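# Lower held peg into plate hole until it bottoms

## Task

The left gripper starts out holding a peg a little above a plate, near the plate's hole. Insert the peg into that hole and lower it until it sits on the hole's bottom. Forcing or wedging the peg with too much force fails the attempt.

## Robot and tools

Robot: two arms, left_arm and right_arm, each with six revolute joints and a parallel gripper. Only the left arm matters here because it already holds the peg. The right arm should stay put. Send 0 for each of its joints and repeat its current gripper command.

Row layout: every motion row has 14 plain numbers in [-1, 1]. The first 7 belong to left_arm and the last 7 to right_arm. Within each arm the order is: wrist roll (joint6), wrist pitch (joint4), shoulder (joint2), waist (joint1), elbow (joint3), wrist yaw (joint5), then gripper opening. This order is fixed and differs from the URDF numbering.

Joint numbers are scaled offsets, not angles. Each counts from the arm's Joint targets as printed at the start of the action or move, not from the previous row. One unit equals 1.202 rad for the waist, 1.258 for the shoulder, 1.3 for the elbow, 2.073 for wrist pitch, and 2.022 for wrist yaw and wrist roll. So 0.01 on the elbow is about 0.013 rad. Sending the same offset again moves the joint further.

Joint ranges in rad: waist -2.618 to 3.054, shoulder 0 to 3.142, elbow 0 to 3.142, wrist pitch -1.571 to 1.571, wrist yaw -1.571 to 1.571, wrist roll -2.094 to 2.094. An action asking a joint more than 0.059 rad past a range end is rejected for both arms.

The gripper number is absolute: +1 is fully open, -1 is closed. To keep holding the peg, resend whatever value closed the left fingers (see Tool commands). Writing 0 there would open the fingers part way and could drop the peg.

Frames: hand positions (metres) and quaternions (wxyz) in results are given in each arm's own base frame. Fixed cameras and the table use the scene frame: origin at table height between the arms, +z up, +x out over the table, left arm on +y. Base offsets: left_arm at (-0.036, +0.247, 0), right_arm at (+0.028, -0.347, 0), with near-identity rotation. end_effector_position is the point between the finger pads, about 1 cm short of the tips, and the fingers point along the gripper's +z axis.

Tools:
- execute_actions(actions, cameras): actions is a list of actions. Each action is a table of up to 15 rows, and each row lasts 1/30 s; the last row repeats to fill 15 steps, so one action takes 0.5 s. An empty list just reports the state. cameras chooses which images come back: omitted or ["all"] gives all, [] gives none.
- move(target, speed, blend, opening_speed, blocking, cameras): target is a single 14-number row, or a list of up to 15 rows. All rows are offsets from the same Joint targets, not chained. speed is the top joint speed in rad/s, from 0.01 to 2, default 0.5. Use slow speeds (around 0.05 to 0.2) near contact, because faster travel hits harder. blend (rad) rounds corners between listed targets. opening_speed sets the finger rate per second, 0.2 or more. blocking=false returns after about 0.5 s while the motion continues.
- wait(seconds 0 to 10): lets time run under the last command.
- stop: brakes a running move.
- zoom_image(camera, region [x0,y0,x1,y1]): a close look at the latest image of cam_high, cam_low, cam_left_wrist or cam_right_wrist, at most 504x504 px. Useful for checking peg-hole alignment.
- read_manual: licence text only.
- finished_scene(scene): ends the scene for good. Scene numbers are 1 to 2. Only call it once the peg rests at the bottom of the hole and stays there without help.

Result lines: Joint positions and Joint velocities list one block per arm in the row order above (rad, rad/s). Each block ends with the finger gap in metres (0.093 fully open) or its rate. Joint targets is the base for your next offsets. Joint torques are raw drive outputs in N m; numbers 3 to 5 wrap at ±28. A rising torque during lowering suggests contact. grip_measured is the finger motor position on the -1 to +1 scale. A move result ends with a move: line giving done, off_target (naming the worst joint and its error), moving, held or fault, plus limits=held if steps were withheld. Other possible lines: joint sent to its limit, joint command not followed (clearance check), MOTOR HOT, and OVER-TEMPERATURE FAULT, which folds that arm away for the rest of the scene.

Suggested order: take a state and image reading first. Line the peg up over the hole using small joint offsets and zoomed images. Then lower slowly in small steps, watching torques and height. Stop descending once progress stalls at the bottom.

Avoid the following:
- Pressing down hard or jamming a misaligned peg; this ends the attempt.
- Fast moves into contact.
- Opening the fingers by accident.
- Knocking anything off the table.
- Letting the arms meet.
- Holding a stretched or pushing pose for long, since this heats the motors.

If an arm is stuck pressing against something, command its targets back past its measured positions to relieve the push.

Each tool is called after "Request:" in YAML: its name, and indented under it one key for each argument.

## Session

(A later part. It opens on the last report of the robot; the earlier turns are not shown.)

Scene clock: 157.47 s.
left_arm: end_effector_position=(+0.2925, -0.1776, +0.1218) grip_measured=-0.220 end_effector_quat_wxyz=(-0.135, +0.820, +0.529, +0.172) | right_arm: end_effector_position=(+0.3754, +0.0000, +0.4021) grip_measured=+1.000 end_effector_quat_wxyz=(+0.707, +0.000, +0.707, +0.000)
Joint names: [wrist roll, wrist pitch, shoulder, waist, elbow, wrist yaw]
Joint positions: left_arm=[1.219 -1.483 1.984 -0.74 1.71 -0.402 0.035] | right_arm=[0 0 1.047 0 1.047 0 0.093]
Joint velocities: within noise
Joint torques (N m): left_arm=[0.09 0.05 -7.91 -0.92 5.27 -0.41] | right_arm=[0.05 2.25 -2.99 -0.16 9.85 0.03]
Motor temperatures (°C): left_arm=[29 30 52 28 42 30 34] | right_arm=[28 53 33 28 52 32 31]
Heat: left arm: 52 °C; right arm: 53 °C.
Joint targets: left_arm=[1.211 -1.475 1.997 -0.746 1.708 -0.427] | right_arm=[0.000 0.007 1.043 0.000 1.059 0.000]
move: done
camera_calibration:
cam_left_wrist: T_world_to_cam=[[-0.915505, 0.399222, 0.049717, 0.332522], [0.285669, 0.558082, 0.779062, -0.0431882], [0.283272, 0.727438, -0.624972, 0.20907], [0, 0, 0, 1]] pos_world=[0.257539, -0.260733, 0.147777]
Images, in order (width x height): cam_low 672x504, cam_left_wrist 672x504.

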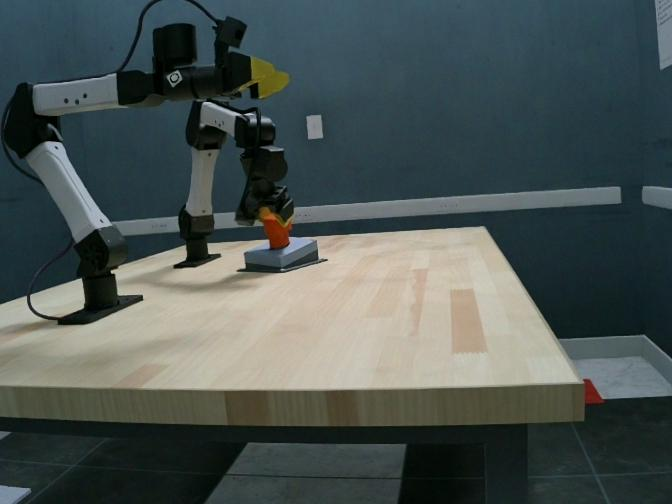

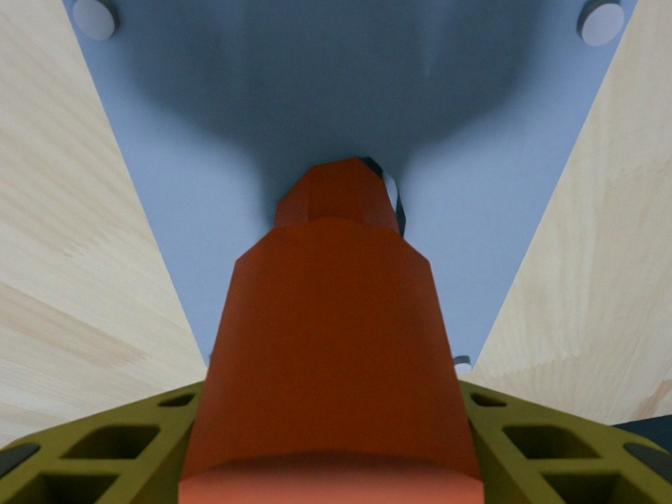

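Request:
move:
  target: [0,-0.0220,0,0,0,0,-0.921165,0,0,0,0,0,0,1]
  speed: 0.08
  cameras: ["cam_left_wrist","cam_low"]

Request:
zoom_image:
  camera: "cam_left_wrist"
  region: [270, 110, 430, 240]

Request:
zoom_image:
  camera: "cam_low"
  region: [240, 200, 320, 275]

Scene clock: 161.93 s.
left_arm: end_effector_position=(+0.2905, -0.1758, +0.1223) grip_measured=-0.220 end_effector_quat_wxyz=(-0.141, +0.820, +0.527, +0.170) | right_arm: end_effector_position=(+0.3754, +0.0000, +0.4021) grip_measured=+1.000 end_effector_quat_wxyz=(+0.707, +0.000, +0.707, +0.000)
Joint names: [wrist roll, wrist pitch, shoulder, waist, elbow, wrist yaw]
Joint positions: left_arm=[1.219 -1.494 1.984 -0.74 1.71 -0.402 0.035] | right_arm=[0 0 1.047 0 1.047 0 0.093]
Joint velocities: within noise
Joint torques (N m): left_arm=[0.03 -0.42 -7.66 -1.29 5.33 -0.35] | right_arm=[0 2.28 -3.36 -0.12 9.73 0.01]
Motor temperatures (°C): left_arm=[29 30 52 28 42 30 34] | right_arm=[28 53 33 28 52 32 31]
Heat: left arm: 52 °C; right arm: 53 °C.
Joint targets: left_arm=[1.211 -1.520 1.997 -0.746 1.708 -0.427] | right_arm=[0.000 0.007 1.043 0.000 1.059 0.000]
move: done
camera_calibration:
cam_left_wrist: T_world_to_cam=[[-0.915022, 0.398781, 0.0608932, 0.328399], [0.292483, 0.551865, 0.78096, -0.0473335], [0.277827, 0.732406, -0.621605, 0.210689], [0, 0, 0, 1]] pos_world=[0.255801, -0.259148, 0.147934]
Images, in order (width x height): cam_low 672x504, cam_left_wrist 672x504.

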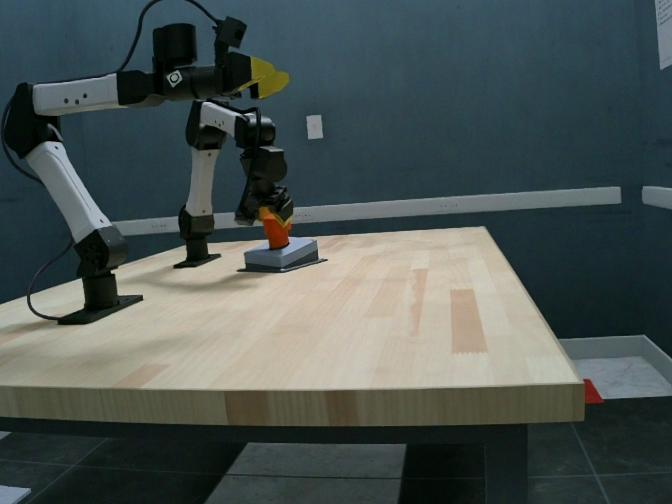

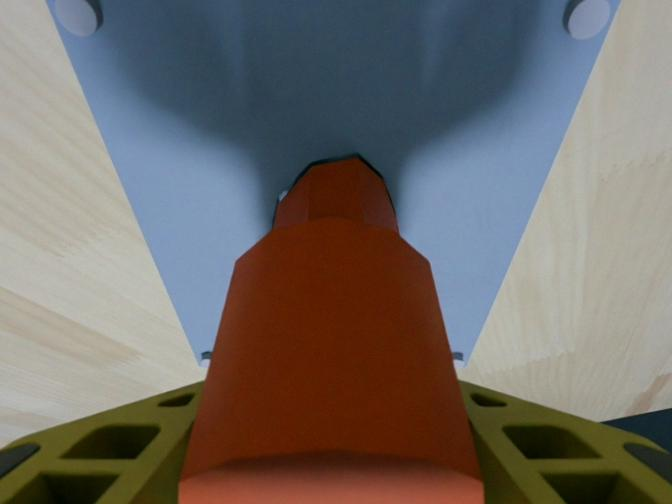

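Scaled by 3.150 from the camera's 672x504 image, which has a finer 960x720 frame.

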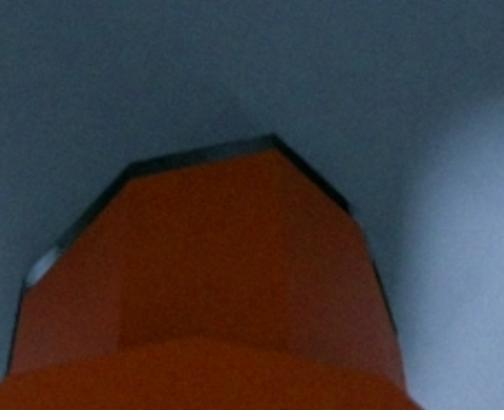

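Scaled by 6.300 from the camera's 672x504 image, which has a finer 960x720 frame.

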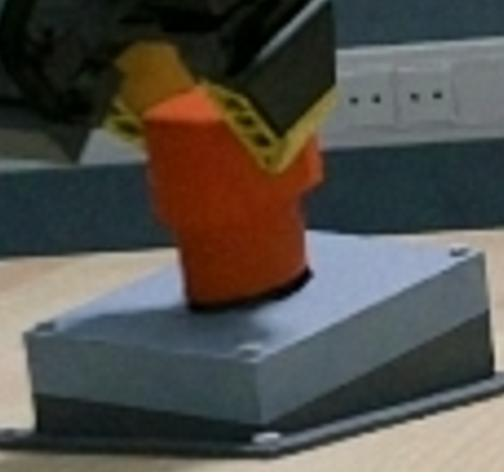

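Request:
move:
  target: [0,0.0218,0,0.0083,-0.0085,0,-0.921165,0,0,0,0,0,0,1]
  speed: 0.08
  cameras: ["cam_left_wrist","cam_low"]

Request:
zoom_image:
  camera: "cam_left_wrist"
  region: [270, 110, 430, 240]

Request:
zoom_image:
  camera: "cam_low"
  region: [240, 200, 320, 275]

Scene clock: 166.27 s.
left_arm: end_effector_position=(+0.2906, -0.1758, +0.1195) grip_measured=-0.220 end_effector_quat_wxyz=(-0.141, +0.820, +0.528, +0.170) | right_arm: end_effector_position=(+0.3754, +0.0000, +0.4021) grip_measured=+1.000 end_effector_quat_wxyz=(+0.707, +0.000, +0.707, +0.000)
Joint names: [wrist roll, wrist pitch, shoulder, waist, elbow, wrist yaw]
Joint positions: left_arm=[1.219 -1.483 1.984 -0.74 1.699 -0.402 0.035] | right_arm=[0 0 1.047 0 1.047 0 0.093]
Joint velocities: within noise
Joint torques (N m): left_arm=[0.03 0.02 -7.82 -0.12 5.2 -0.41] | right_arm=[0.03 2.24 -2.97 -0.35 9.62 0.03]
Motor temperatures (°C): left_arm=[29 30 53 28 42 30 34] | right_arm=[28 53 33 28 52 32 31]
Heat: left arm: 53 °C; right arm: 53 °C.
Joint targets: left_arm=[1.211 -1.475 1.997 -0.736 1.697 -0.427] | right_arm=[0.000 0.007 1.043 0.000 1.059 0.000]
move: done
camera_calibration:
cam_left_wrist: T_world_to_cam=[[-0.915056, 0.398812, 0.0601724, 0.328731], [0.292043, 0.552266, 0.780841, -0.0449069], [0.278178, 0.732086, -0.621825, 0.208821], [0, 0, 0, 1]] pos_world=[0.255832, -0.259176, 0.145135]
Images, in order (width x height): cam_low 672x504, cam_left_wrist 672x504.

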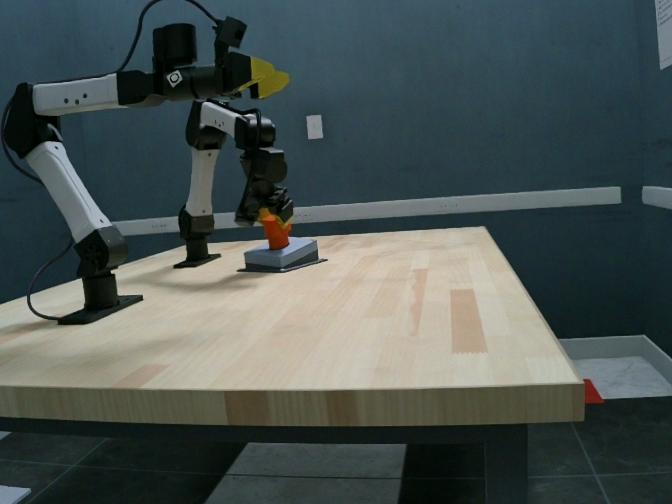

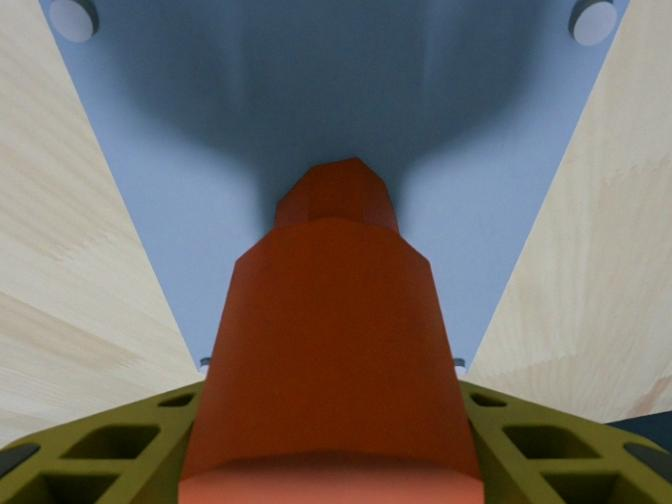

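Scaled by 3.150 from the camera's 672x504 image, which has a finer 960x720 frame.

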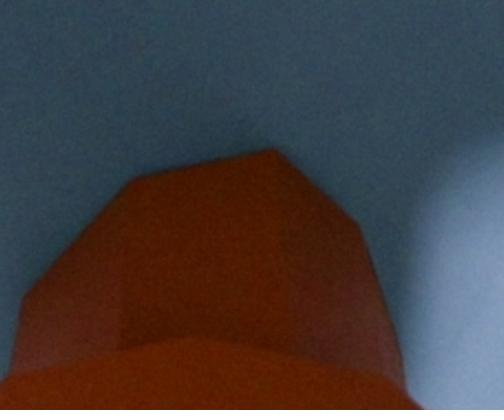

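Scaled by 6.300 from the camera's 672x504 image, which has a finer 960x720 frame.

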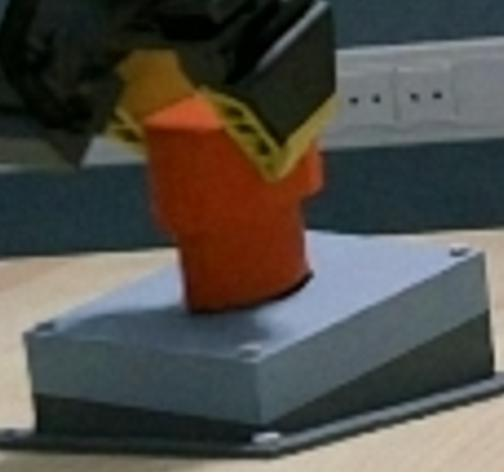

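Request:
move:
  target: [0,0,0,0.0026,0,0,-0.921165,0,0,0,0,0,0,1]
  speed: 0.05
  cameras: ["cam_left_wrist"]

Request:
zoom_image:
  camera: "cam_left_wrist"
  region: [270, 110, 430, 240]

Scene clock: 171.57 s.
left_arm: end_effector_position=(+0.2908, -0.1759, +0.1194) grip_measured=-0.220 end_effector_quat_wxyz=(-0.140, +0.820, +0.528, +0.170) | right_arm: end_effector_position=(+0.3754, +0.0000, +0.4021) grip_measured=+1.000 end_effector_quat_wxyz=(+0.707, +0.000, +0.707, +0.000)
Joint names: [wrist roll, wrist pitch, shoulder, waist, elbow, wrist yaw]
Joint positions: left_arm=[1.219 -1.482 1.984 -0.739 1.699 -0.402 0.035] | right_arm=[0 0 1.047 0 1.047 0 0.093]
Joint velocities: within noise
Joint torques (N m): left_arm=[0.07 -0.06 -7.76 0.13 5.11 -0.39] | right_arm=[0.01 2.28 -3.11 -0.18 9.74 0]
Motor temperatures (°C): left_arm=[29 30 53 28 42 30 34] | right_arm=[28 54 33 28 52 32 31]
Heat: left arm: 53 °C; right arm: 54 °C.
Joint targets: left_arm=[1.211 -1.475 1.997 -0.733 1.697 -0.427] | right_arm=[0.000 0.007 1.043 0.000 1.059 0.000]
move: done
camera_calibration:
cam_left_wrist: T_world_to_cam=[[-0.915242, 0.398494, 0.0594516, 0.328996], [0.291392, 0.552779, 0.780721, -0.0446406], [0.278249, 0.731873, -0.622045, 0.208717], [0, 0, 0, 1]] pos_world=[0.256043, -0.259181, 0.145124]
Images, in order (width x height): cam_left_wrist 672x504.

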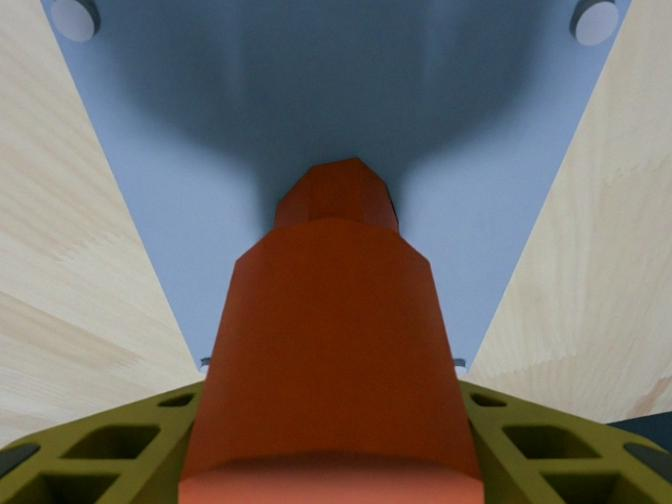

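Scaled by 3.150 from the camera's 672x504 image, which has a finer 960x720 frame.

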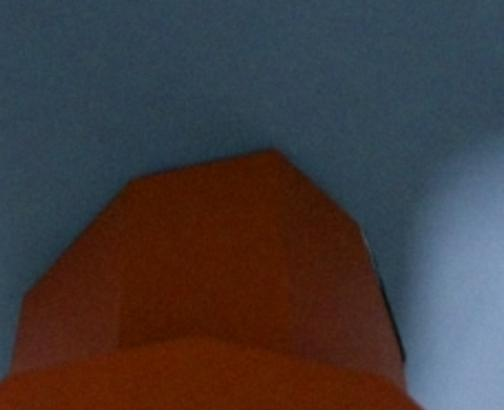

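Request:
move:
  target: [0,-0.0207,0,0.0008,0.0346,0,-0.921165,0,0,0,0,0,0,1]
  speed: 0.08
  cameras: ["cam_left_wrist"]

Request:
zoom_image:
  camera: "cam_left_wrist"
  region: [270, 110, 430, 240]

Scene clock: 175.27 s.
left_arm: end_effector_position=(+0.2917, -0.1761, +0.1220) grip_measured=-0.220 end_effector_quat_wxyz=(-0.140, +0.820, +0.528, +0.170) | right_arm: end_effector_position=(+0.3754, +0.0000, +0.4021) grip_measured=+1.000 end_effector_quat_wxyz=(+0.707, +0.000, +0.707, +0.000)
Joint names: [wrist roll, wrist pitch, shoulder, waist, elbow, wrist yaw]
Joint positions: left_arm=[1.219 -1.492 1.986 -0.738 1.712 -0.402 0.035] | right_arm=[0 0 1.047 0 1.047 0 0.093]
Joint velocities: within noise
Joint torques (N m): left_arm=[0.11 -0.42 -7.73 -0.27 7.94 -0.39] | right_arm=[0.06 2.23 -3.23 -0.16 9.76 0.01]
Motor temperatures (°C): left_arm=[29 30 53 28 42 31 34] | right_arm=[28 54 33 28 52 32 31]
Heat: left arm: 53 °C; right arm: 54 °C.
Joint targets: left_arm=[1.211 -1.518 1.997 -0.732 1.742 -0.427] | right_arm=[0.000 0.007 1.043 0.000 1.059 0.000]
move: done
camera_calibration:
cam_left_wrist: T_world_to_cam=[[-0.915747, 0.397491, 0.0583702, 0.329868], [0.290098, 0.553713, 0.780541, -0.0461974], [0.277938, 0.731712, -0.622373, 0.210396], [0, 0, 0, 1]] pos_world=[0.257001, -0.259489, 0.147749]
Images, in order (width x height): cam_left_wrist 672x504.

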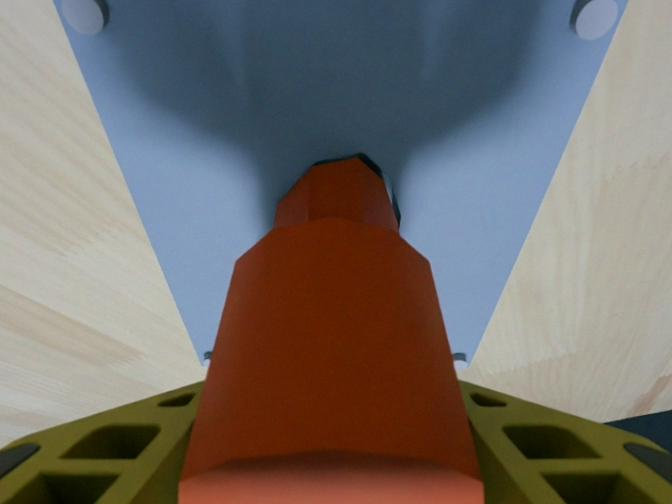

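Scaled by 3.150 from the camera's 672x504 image, which has a finer 960x720 frame.

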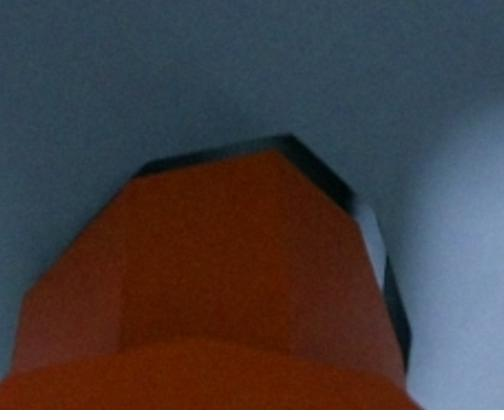

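Request:
move:
  target: [0,0.0191,0,0.0021,-0.0338,0,-0.921165,0,0,0,0,0,0,1]
  speed: 0.08
  cameras: ["cam_left_wrist"]

Request:
zoom_image:
  camera: "cam_left_wrist"
  region: [270, 110, 430, 240]

Scene clock: 181.50 s.
left_arm: end_effector_position=(+0.2911, -0.1739, +0.1190) grip_measured=-0.220 end_effector_quat_wxyz=(-0.143, +0.819, +0.529, +0.169) | right_arm: end_effector_position=(+0.3754, +0.0000, +0.4021) grip_measured=+1.000 end_effector_quat_wxyz=(+0.707, +0.000, +0.707, +0.000)
Joint names: [wrist roll, wrist pitch, shoulder, waist, elbow, wrist yaw]
Joint positions: left_arm=[1.219 -1.486 1.986 -0.734 1.699 -0.402 0.035] | right_arm=[0 0 1.047 0 1.047 0 0.093]
Joint velocities: within noise
Joint torques (N m): left_arm=[0.03 0 -8.1 -0.1 5.15 -0.43] | right_arm=[-0.01 2.36 -3.08 -0.34 9.48 0]
Motor temperatures (°C): left_arm=[29 30 52 28 43 31 34] | right_arm=[28 54 33 28 52 32 31]
Heat: left arm: 52 °C; right arm: 54 °C.
Joint targets: left_arm=[1.211 -1.478 1.997 -0.729 1.698 -0.427] | right_arm=[0.000 0.007 1.043 0.000 1.059 0.000]
move: done
camera_calibration:
cam_left_wrist: T_world_to_cam=[[-0.916943, 0.393712, 0.064857, 0.32755], [0.291965, 0.551222, 0.781607, -0.045988], [0.271977, 0.735626, -0.62039, 0.209197], [0, 0, 0, 1]] pos_world=[0.256875, -0.257501, 0.144484]
Images, in order (width x height): cam_left_wrist 672x504.

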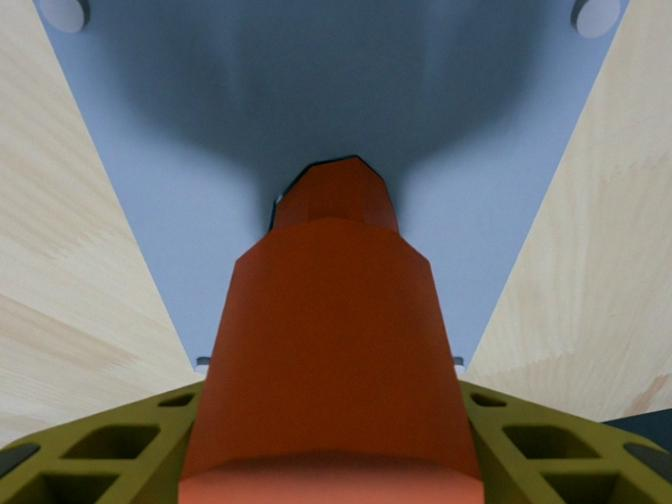

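Scaled by 3.150 from the camera's 672x504 image, which has a finer 960x720 frame.

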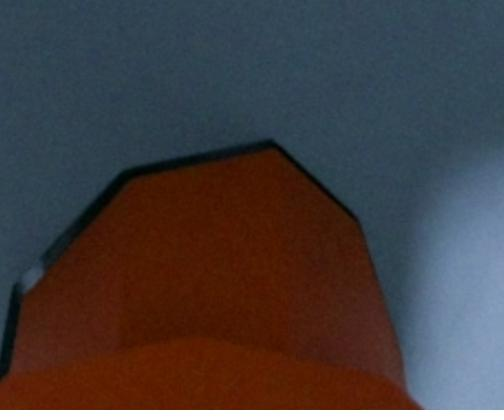

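Request:
move:
  target: [0,0.0060,0.0008,0.0010,-0.0093,0,-0.921165,0,0,0,0,0,0,1]
  speed: 0.08
  cameras: ["cam_left_wrist","cam_low"]

Request:
zoom_image:
  camera: "cam_left_wrist"
  region: [270, 110, 430, 240]

Request:
zoom_image:
  camera: "cam_low"
  region: [240, 200, 320, 275]

Scene clock: 184.43 s.
left_arm: end_effector_position=(+0.2913, -0.1738, +0.1162) grip_measured=-0.220 end_effector_quat_wxyz=(-0.143, +0.819, +0.529, +0.170) | right_arm: end_effector_position=(+0.3754, +0.0000, +0.4021) grip_measured=+1.000 end_effector_quat_wxyz=(+0.707, +0.000, +0.707, +0.000)
Joint names: [wrist roll, wrist pitch, shoulder, waist, elbow, wrist yaw]
Joint positions: left_arm=[1.218 -1.473 1.986 -0.734 1.688 -0.404 0.035] | right_arm=[0 0 1.047 0 1.047 0 0.093]
Joint velocities: within noise
Joint torques (N m): left_arm=[0.13 0.01 -7.79 -0.03 5.5 -0.41] | right_arm=[0.01 2.25 -3.22 -0.17 9.96 -0.04]
Motor temperatures (°C): left_arm=[29 30 51 28 43 31 34] | right_arm=[28 54 33 28 52 32 31]
Heat: left arm: 51 °C; right arm: 54 °C.
Joint targets: left_arm=[1.211 -1.466 1.998 -0.728 1.686 -0.427] | right_arm=[0.000 0.007 1.043 0.000 1.059 0.000]
move: done
camera_calibration:
cam_left_wrist: T_world_to_cam=[[-0.917069, 0.393641, 0.0634907, 0.32803], [0.290594, 0.550803, 0.782414, -0.0436886], [0.273019, 0.735977, -0.619514, 0.206943], [0, 0, 0, 1]] pos_world=[0.257023, -0.257368, 0.14156]
Images, in order (width x height): cam_low 672x504, cam_left_wrist 672x504.

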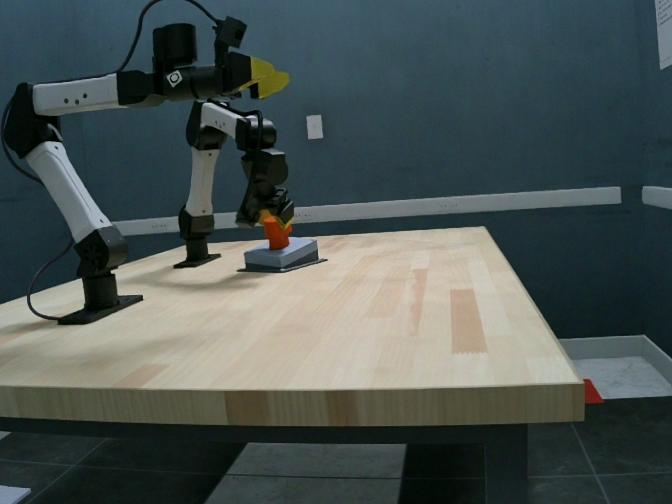

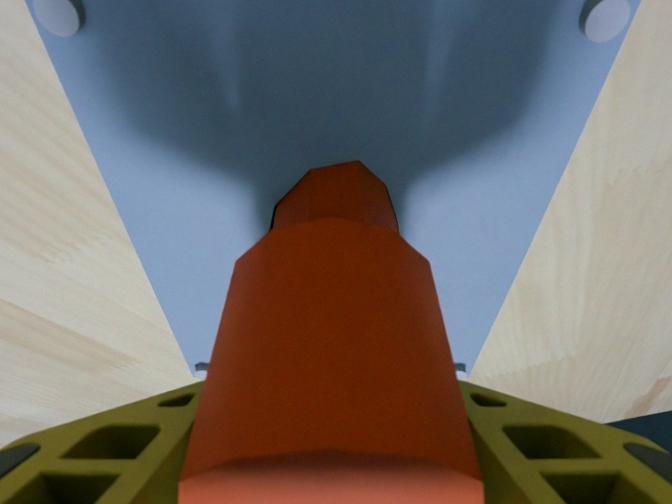

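Scaled by 3.150 from the camera's 672x504 image, which has a finer 960x720 frame.

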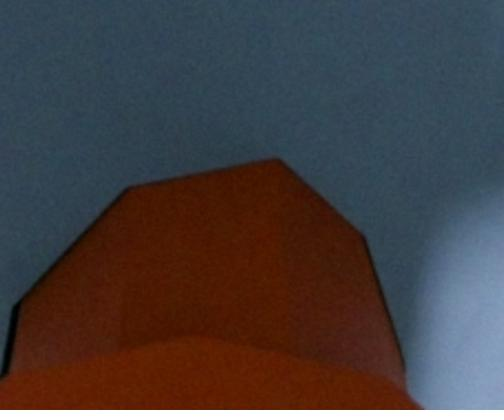

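Scaled by 6.300 from the camera's 672x504 image, which has a finer 960x720 frame.

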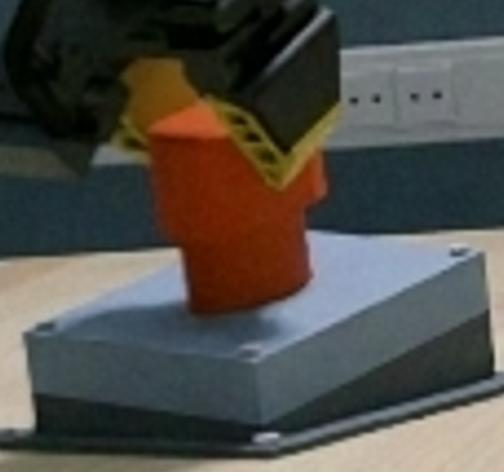

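Request:
move:
  target: [0,0.0058,0,0.0014,-0.0092,0,-0.921165,0,0,0,0,0,0,1]
  speed: 0.08
  cameras: ["cam_left_wrist","cam_low"]

Request:
zoom_image:
  camera: "cam_left_wrist"
  region: [270, 110, 430, 240]

Request:
zoom_image:
  camera: "cam_low"
  region: [240, 200, 320, 275]

Scene clock: 188.50 s.
left_arm: end_effector_position=(+0.2917, -0.1728, +0.1132) grip_measured=-0.220 end_effector_quat_wxyz=(-0.143, +0.818, +0.531, +0.170) | right_arm: end_effector_position=(+0.3754, +0.0000, +0.4021) grip_measured=+1.000 end_effector_quat_wxyz=(+0.707, +0.000, +0.707, +0.000)
Joint names: [wrist roll, wrist pitch, shoulder, waist, elbow, wrist yaw]
Joint positions: left_arm=[1.218 -1.461 1.986 -0.731 1.676 -0.404 0.035] | right_arm=[0 0 1.047 0 1.047 0 0.093]
Joint velocities: within noise
Joint torques (N m): left_arm=[0.06 0.02 -7.92 -0.24 5.29 -0.44] | right_arm=[0.05 2.31 -3.26 -0.06 9.73 0]
Motor temperatures (°C): left_arm=[29 30 51 28 43 31 34] | right_arm=[28 54 33 28 52 32 31]
Heat: left arm: 51 °C; right arm: 54 °C.
Joint targets: left_arm=[1.211 -1.454 1.998 -0.726 1.674 -0.427] | right_arm=[0.000 0.007 1.043 0.000 1.059 0.000]
move: done
camera_calibration:
cam_left_wrist: T_world_to_cam=[[-0.918284, 0.390856, 0.0631304, 0.32817], [0.288689, 0.551887, 0.782355, -0.0412562], [0.270948, 0.736649, -0.619625, 0.204992], [0, 0, 0, 1]] pos_world=[0.257721, -0.256505, 0.138578]
Images, in order (width x height): cam_low 672x504, cam_left_wrist 672x504.

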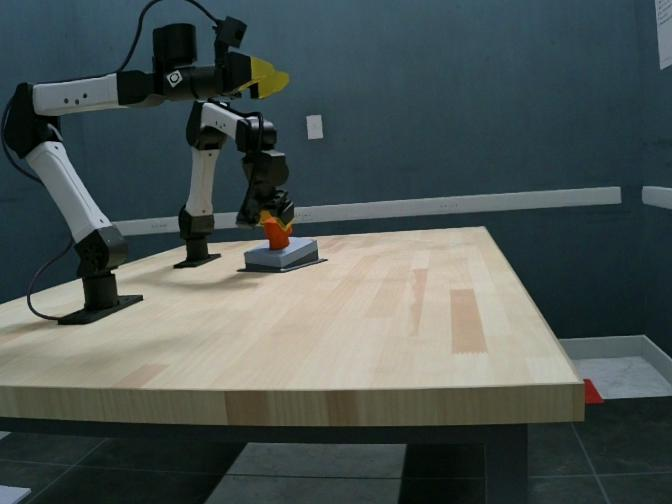

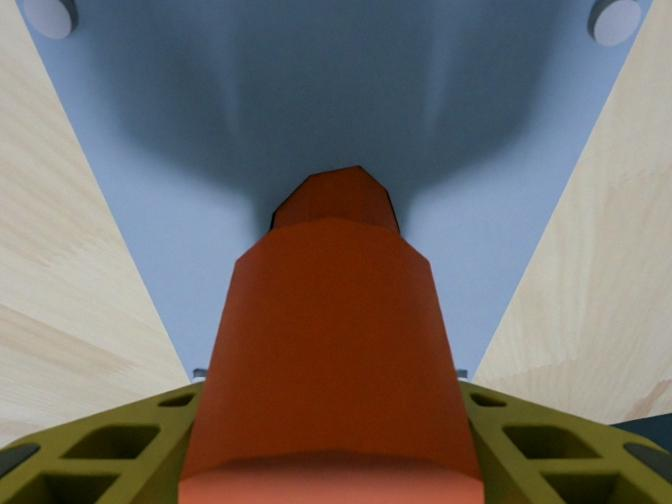

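Scaled by 3.150 from the camera's 672x504 image, which has a finer 960x720 frame.

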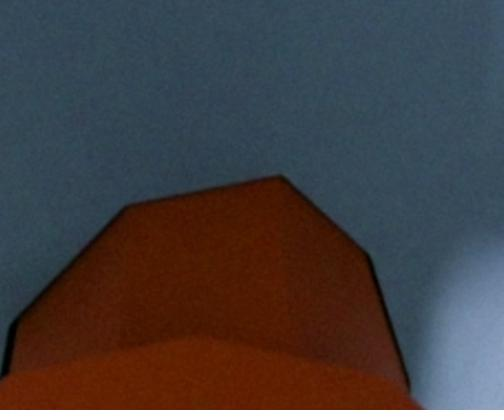

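Scaled by 6.300 from the camera's 672x504 image, which has a finer 960x720 frame.

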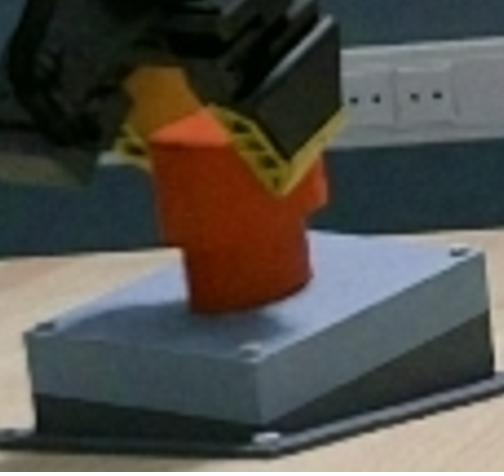

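Request:
move:
  target: [0,0.0068,0,0.0006,-0.0108,0,-0.921165,0,0,0,0,0,0,1]
  speed: 0.08
  cameras: ["cam_left_wrist","cam_low"]

Request:
zoom_image:
  camera: "cam_left_wrist"
  region: [270, 110, 430, 240]

Request:
zoom_image:
  camera: "cam_low"
  region: [240, 200, 320, 275]

Scene clock: 192.27 s.
left_arm: end_effector_position=(+0.2915, -0.1725, +0.1097) grip_measured=-0.220 end_effector_quat_wxyz=(-0.143, +0.818, +0.530, +0.170) | right_arm: end_effector_position=(+0.3754, +0.0000, +0.4021) grip_measured=+1.000 end_effector_quat_wxyz=(+0.707, +0.000, +0.707, +0.000)
Joint names: [wrist roll, wrist pitch, shoulder, waist, elbow, wrist yaw]
Joint positions: left_arm=[1.218 -1.447 1.986 -0.731 1.662 -0.404 0.035] | right_arm=[0 0 1.047 0 1.047 0 0.093]
Joint velocities: within noise
Joint torques (N m): left_arm=[0.07 0.02 -7.97 0.06 5.22 -0.38] | right_arm=[0.05 2.3 -3.17 -0.05 9.83 -0.01]
Motor temperatures (°C): left_arm=[29 30 50 28 43 31 34] | right_arm=[28 54 33 28 52 32 31]
Heat: left arm: 50 °C; right arm: 54 °C.
Joint targets: left_arm=[1.211 -1.440 1.998 -0.726 1.660 -0.427] | right_arm=[0.000 0.007 1.043 0.000 1.059 0.000]
move: done
camera_calibration:
cam_left_wrist: T_world_to_cam=[[-0.918252, 0.390893, 0.0633703, 0.328046], [0.288758, 0.551448, 0.782639, -0.0387292], [0.270982, 0.736959, -0.619242, 0.202674], [0, 0, 0, 1]] pos_world=[0.257491, -0.256236, 0.135027]
Images, in order (width x height): cam_low 672x504, cam_left_wrist 672x504.

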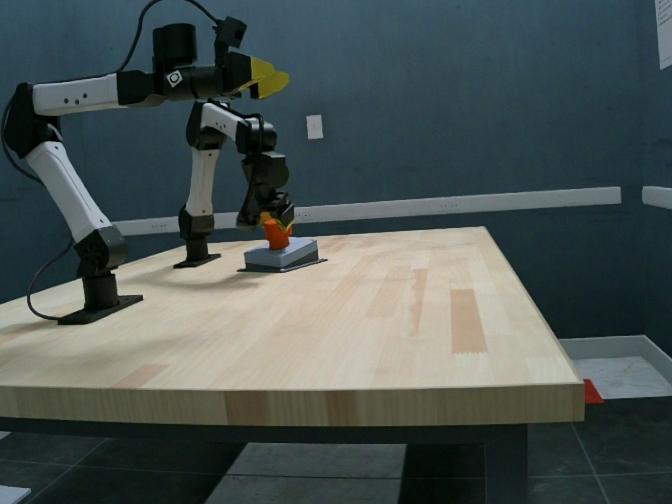

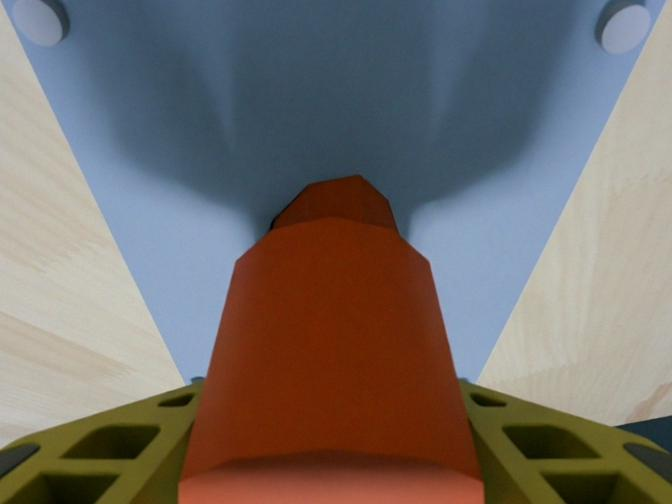

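Scaled by 3.150 from the camera's 672x504 image, which has a finer 960x720 frame.

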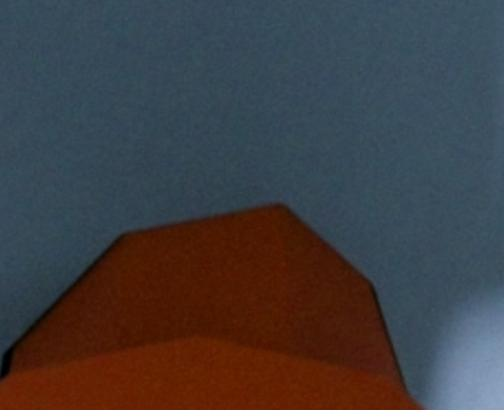

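Scaled by 6.300 from the camera's 672x504 image, which has a finer 960x720 frame.

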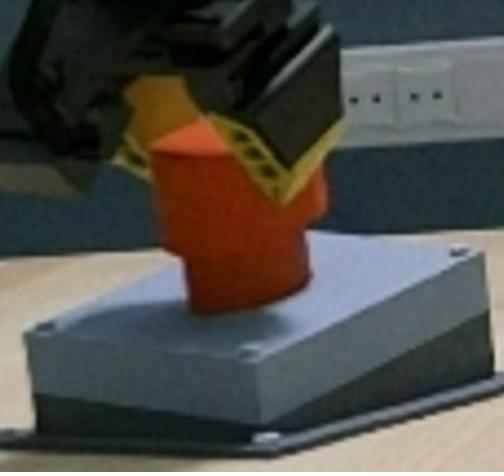

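Request:
move:
  target: [0,0.0068,0,0.0020,-0.0108,0,-0.921165,0,0,0,0,0,0,1]
  speed: 0.08
  cameras: ["cam_left_wrist"]

Request:
zoom_image:
  camera: "cam_left_wrist"
  region: [270, 110, 430, 240]

Scene clock: 194.87 s.
left_arm: end_effector_position=(+0.2919, -0.1715, +0.1061) grip_measured=-0.220 end_effector_quat_wxyz=(-0.143, +0.817, +0.532, +0.170) | right_arm: end_effector_position=(+0.3754, +0.0000, +0.4021) grip_measured=+1.000 end_effector_quat_wxyz=(+0.707, +0.000, +0.707, +0.000)
Joint names: [wrist roll, wrist pitch, shoulder, waist, elbow, wrist yaw]
Joint positions: left_arm=[1.218 -1.433 1.986 -0.728 1.648 -0.404 0.035] | right_arm=[0 0 1.047 0 1.047 0 0.093]
Joint velocities: within noise
Joint torques (N m): left_arm=[0.07 -0.06 -7.68 -0.21 5.31 -0.37] | right_arm=[0.02 2.27 -2.96 -0.03 9.87 0.05]
Motor temperatures (°C): left_arm=[29 30 50 28 42 31 34] | right_arm=[28 55 33 28 52 32 31]
Heat: left arm: 50 °C; right arm: 55 °C.
Joint targets: left_arm=[1.211 -1.426 1.998 -0.723 1.646 -0.427] | right_arm=[0.000 0.007 1.043 0.000 1.059 0.000]
move: done
camera_calibration:
cam_left_wrist: T_world_to_cam=[[-0.919477, 0.38812, 0.0626496, 0.328221], [0.286628, 0.552724, 0.782522, -0.0357399], [0.269085, 0.737468, -0.619463, 0.200279], [0, 0, 0, 1]] pos_world=[0.258144, -0.255334, 0.13147]
Images, in order (width x height): cam_left_wrist 672x504.

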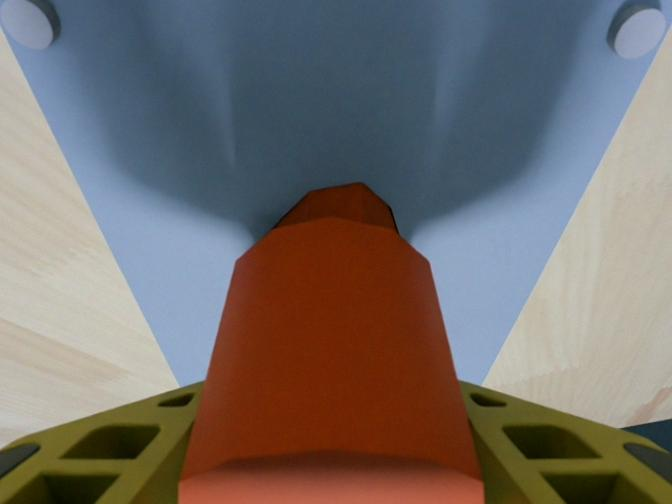

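Scaled by 3.150 from the camera's 672x504 image, which has a finer 960x720 frame.

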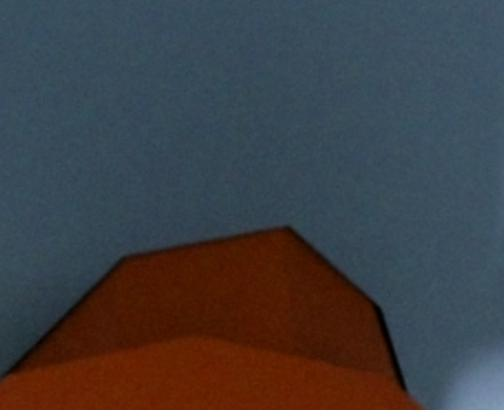

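Request:
move:
  target: [0,0.0064,0,0.0008,-0.0108,0,-0.921165,0,0,0,0,0,0,1]
  speed: 0.08
  cameras: ["cam_left_wrist","cam_low"]

Request:
zoom_image:
  camera: "cam_left_wrist"
  region: [270, 110, 430, 240]

Request:
zoom_image:
  camera: "cam_low"
  region: [240, 200, 320, 275]

Scene clock: 198.13 s.
left_arm: end_effector_position=(+0.2917, -0.1713, +0.1026) grip_measured=-0.220 end_effector_quat_wxyz=(-0.143, +0.817, +0.532, +0.170) | right_arm: end_effector_position=(+0.3754, +0.0000, +0.4021) grip_measured=+1.000 end_effector_quat_wxyz=(+0.707, +0.000, +0.707, +0.000)
Joint names: [wrist roll, wrist pitch, shoulder, waist, elbow, wrist yaw]
Joint positions: left_arm=[1.218 -1.418 1.986 -0.728 1.634 -0.405 0.035] | right_arm=[0 0 1.047 0 1.047 0 0.093]
Joint velocities: within noise
Joint torques (N m): left_arm=[0.06 0.03 -7.94 0.03 5.18 -0.33] | right_arm=[0.09 2.3 -3.03 -0.39 9.76 0.02]
Motor temperatures (°C): left_arm=[29 30 50 28 42 31 34] | right_arm=[28 55 33 28 53 32 31]
Heat: left arm: 50 °C; right arm: 55 °C.
Joint targets: left_arm=[1.211 -1.412 1.998 -0.722 1.632 -0.427] | right_arm=[0.000 0.007 1.043 0.000 1.059 0.000]
move: done
camera_calibration:
cam_left_wrist: T_world_to_cam=[[-0.919481, 0.388188, 0.0621688, 0.32826], [0.286253, 0.552682, 0.782689, -0.0330422], [0.269471, 0.737463, -0.619301, 0.197897], [0, 0, 0, 1]] pos_world=[0.25796, -0.255107, 0.128012]
Images, in order (width x height): cam_low 672x504, cam_left_wrist 672x504.

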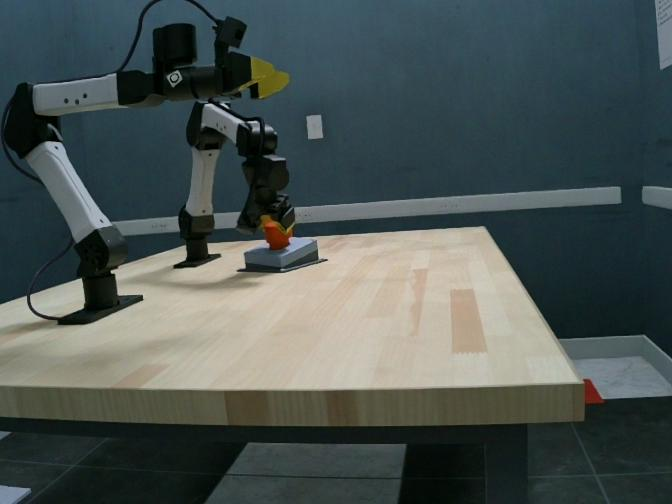

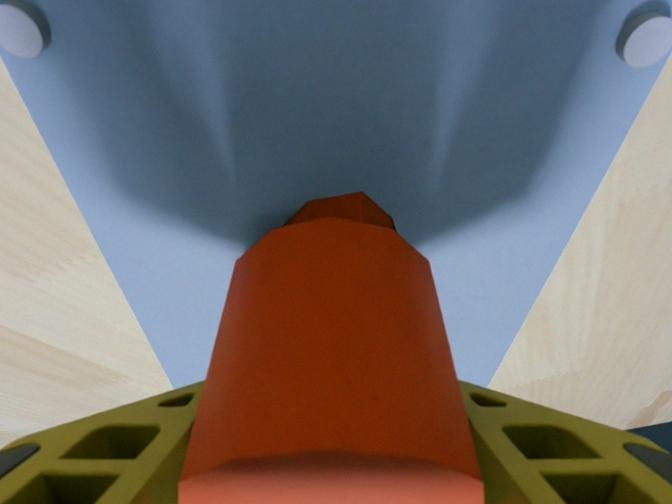

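Scaled by 3.150 from the camera's 672x504 image, which has a finer 960x720 frame.

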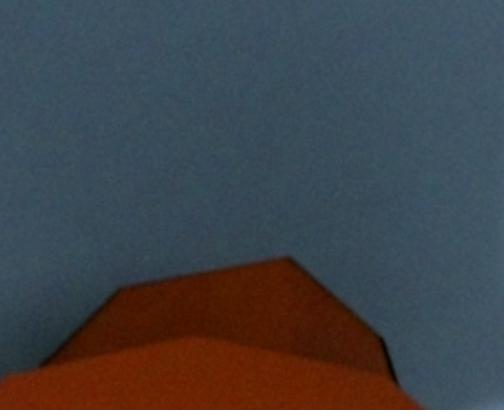

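Scaled by 6.300 from the camera's 672x504 image, which has a finer 960x720 frame.

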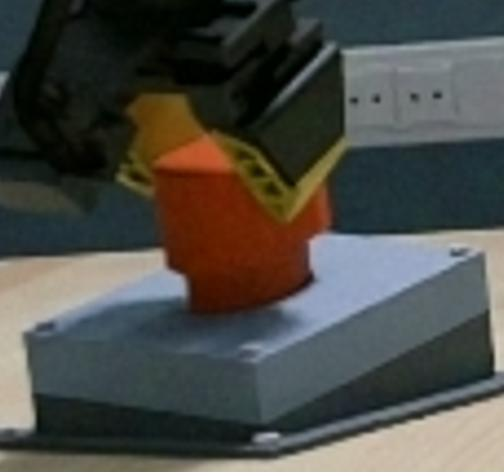

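Request:
move:
  target: [0,0.0034,0,0.0020,-0.0062,0,-0.921165,0,0,0,0,0,0,1]
  speed: 0.06
  cameras: []

Request:
move:
  target: [0,0.0034,0,0.0004,-0.0056,0,-0.921165,0,0,0,0,0,0,1]
  speed: 0.06
  cameras: ["cam_left_wrist"]

Request:
zoom_image:
  camera: "cam_left_wrist"
  region: [270, 110, 430, 240]

Scene clock: 200.97 s.
left_arm: end_effector_position=(+0.2924, -0.1705, +0.1006) grip_measured=-0.220 end_effector_quat_wxyz=(-0.143, +0.816, +0.533, +0.170) | right_arm: end_effector_position=(+0.3754, +0.0000, +0.4021) grip_measured=+1.000 end_effector_quat_wxyz=(+0.707, +0.000, +0.707, +0.000)
Joint names: [wrist roll, wrist pitch, shoulder, waist, elbow, wrist yaw]
Joint positions: left_arm=[1.218 -1.409 1.986 -0.725 1.626 -0.405 0.035] | right_arm=[0 0 1.047 0 1.047 0 0.093]
Joint velocities: within noise
Joint torques (N m): left_arm=[0.03 -0.03 -8.08 -0.31 5.15 -0.42] | right_arm=[-0.01 2.26 -3.03 -0.21 9.63 0.05]
Motor temperatures (°C): left_arm=[29 30 50 28 42 31 34] | right_arm=[28 55 33 28 53 32 31]
Heat: left arm: 50 °C; right arm: 55 °C.
Joint targets: left_arm=[1.211 -1.405 1.998 -0.720 1.624 -0.427] | right_arm=[0.000 0.007 1.043 0.000 1.059 0.000]
move: done
No camera images: "cameras" was empty.

Scene clock: 201.67 s.
left_arm: end_effector_position=(+0.2923, -0.1703, +0.0988) grip_measured=-0.220 end_effector_quat_wxyz=(-0.143, +0.816, +0.533, +0.170) | right_arm: end_effector_position=(+0.3754, +0.0000, +0.4021) grip_measured=+1.000 end_effector_quat_wxyz=(+0.707, +0.000, +0.707, +0.000)
Joint names: [wrist roll, wrist pitch, shoulder, waist, elbow, wrist yaw]
Joint positions: left_arm=[1.218 -1.402 1.986 -0.725 1.619 -0.405 0.035] | right_arm=[0 0 1.047 0 1.047 0 0.093]
Joint velocities: within noise
Joint torques (N m): left_arm=[0.08 -0.06 -7.76 -0.06 5.34 -0.4] | right_arm=[0.04 2.29 -3.07 -0.03 9.85 0.01]
Motor temperatures (°C): left_arm=[29 30 50 28 42 31 34] | right_arm=[28 55 33 28 53 32 31]
Heat: left arm: 50 °C; right arm: 55 °C.
Joint targets: left_arm=[1.211 -1.399 1.998 -0.719 1.616 -0.427] | right_arm=[0.000 0.007 1.043 0.000 1.059 0.000]
move: done
camera_calibration:
cam_left_wrist: T_world_to_cam=[[-0.920896, 0.385107, 0.0603669, 0.328696], [0.283236, 0.554651, 0.782393, -0.0295371], [0.267822, 0.737601, -0.619852, 0.195193], [0, 0, 0, 1]] pos_world=[0.258783, -0.254175, 0.124258]
Images, in order (width x height): cam_left_wrist 672x504.

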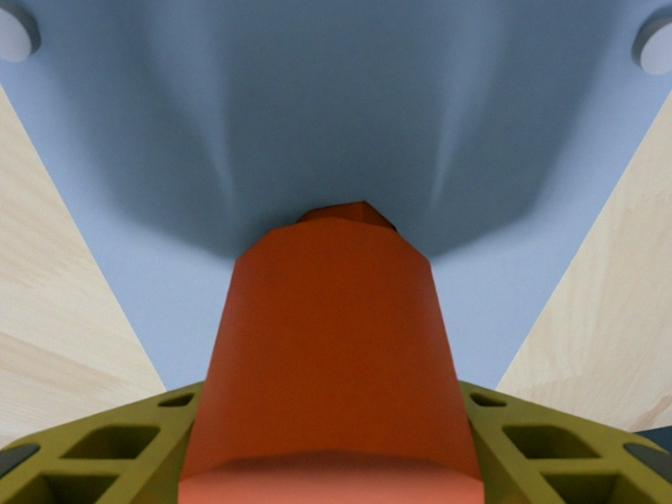

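Scaled by 3.150 from the camera's 672x504 image, which has a finer 960x720 frame.

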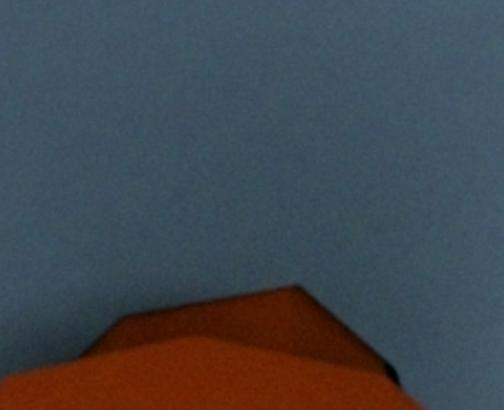

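Request:
move:
  target: [0,0.0030,0,0.0004,-0.0054,0,-0.921165,0,0,0,0,0,0,1]
  speed: 0.06
  cameras: []

Request:
move:
  target: [0,0.0030,0,0.0004,-0.0054,0,-0.921165,0,0,0,0,0,0,1]
  speed: 0.06
  cameras: ["cam_left_wrist","cam_low"]

Request:
zoom_image:
  camera: "cam_left_wrist"
  region: [270, 110, 430, 240]

Request:
zoom_image:
  camera: "cam_low"
  region: [240, 200, 320, 275]

Scene clock: 205.63 s.
left_arm: end_effector_position=(+0.2922, -0.1702, +0.0980) grip_measured=-0.220 end_effector_quat_wxyz=(-0.143, +0.816, +0.533, +0.170) | right_arm: end_effector_position=(+0.3754, +0.0000, +0.4021) grip_measured=+1.000 end_effector_quat_wxyz=(+0.707, +0.000, +0.707, +0.000)
Joint names: [wrist roll, wrist pitch, shoulder, waist, elbow, wrist yaw]
Joint positions: left_arm=[1.218 -1.398 1.986 -0.725 1.616 -0.405 0.035] | right_arm=[0 0 1.047 0 1.047 0 0.093]
Joint velocities: within noise
Joint torques (N m): left_arm=[0.04 0.03 -7.94 -0.08 4.79 -0.4] | right_arm=[0.04 2.32 -3.02 -0.09 9.99 -0.04]
Motor temperatures (°C): left_arm=[29 30 50 28 42 31 34] | right_arm=[28 55 33 28 53 32 31]
Heat: left arm: 50 °C; right arm: 55 °C.
Joint targets: left_arm=[1.211 -1.392 1.998 -0.719 1.609 -0.427] | right_arm=[0.000 0.007 1.043 0.000 1.059 0.000]
move: done
No camera images: "cameras" was empty.

Scene clock: 206.33 s.
left_arm: end_effector_position=(+0.2922, -0.1701, +0.0976) grip_measured=-0.220 end_effector_quat_wxyz=(-0.143, +0.816, +0.533, +0.170) | right_arm: end_effector_position=(+0.3754, +0.0000, +0.4021) grip_measured=+1.000 end_effector_quat_wxyz=(+0.707, +0.000, +0.707, +0.000)
Joint names: [wrist roll, wrist pitch, shoulder, waist, elbow, wrist yaw]
Joint positions: left_arm=[1.218 -1.397 1.986 -0.725 1.614 -0.405 0.035] | right_arm=[0 0 1.047 0 1.047 0 0.093]
Joint velocities: within noise
Joint torques (N m): left_arm=[0.08 -0.02 -7.82 -0.16 4.38 -0.38] | right_arm=[0.04 2.33 -3.26 -0.24 9.84 -0.02]
Motor temperatures (°C): left_arm=[29 30 50 28 42 31 34] | right_arm=[28 55 33 28 53 32 31]
Heat: left arm: 50 °C; right arm: 55 °C.
Joint targets: left_arm=[1.211 -1.386 1.998 -0.718 1.602 -0.427] | right_arm=[0.000 0.007 1.043 0.000 1.059 0.000]
move: done
camera_calibration:
cam_left_wrist: T_world_to_cam=[[-0.920864, 0.385144, 0.0606068, 0.328532], [0.283307, 0.554213, 0.782678, -0.0287957], [0.267854, 0.737911, -0.619469, 0.194343], [0, 0, 0, 1]] pos_world=[0.258636, -0.253981, 0.123016]
Images, in order (width x height): cam_low 672x504, cam_left_wrist 672x504.

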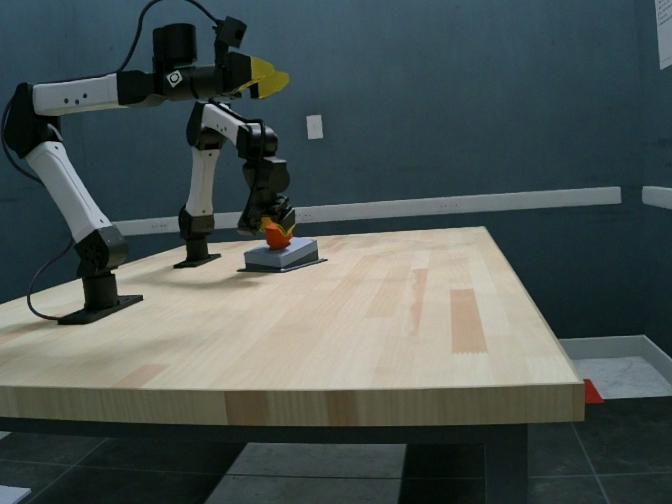

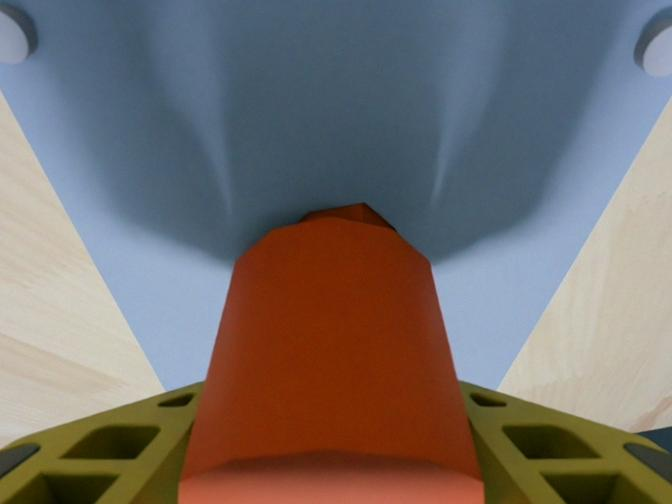

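Scaled by 3.150 from the camera's 672x504 image, which has a finer 960x720 frame.

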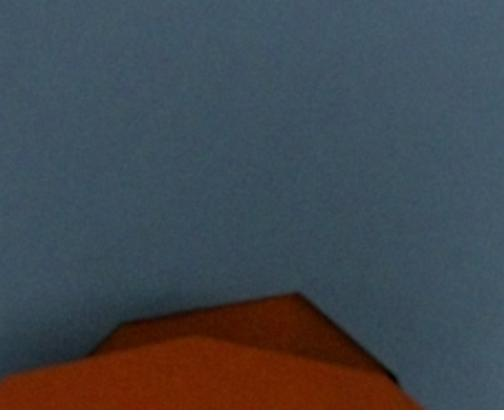

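Scaled by 6.300 from the camera's 672x504 image, which has a finer 960x720 frame.

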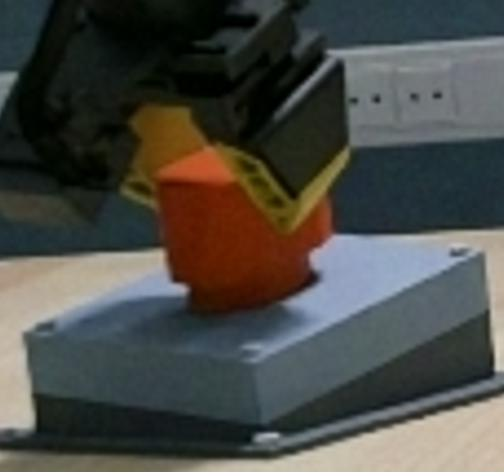

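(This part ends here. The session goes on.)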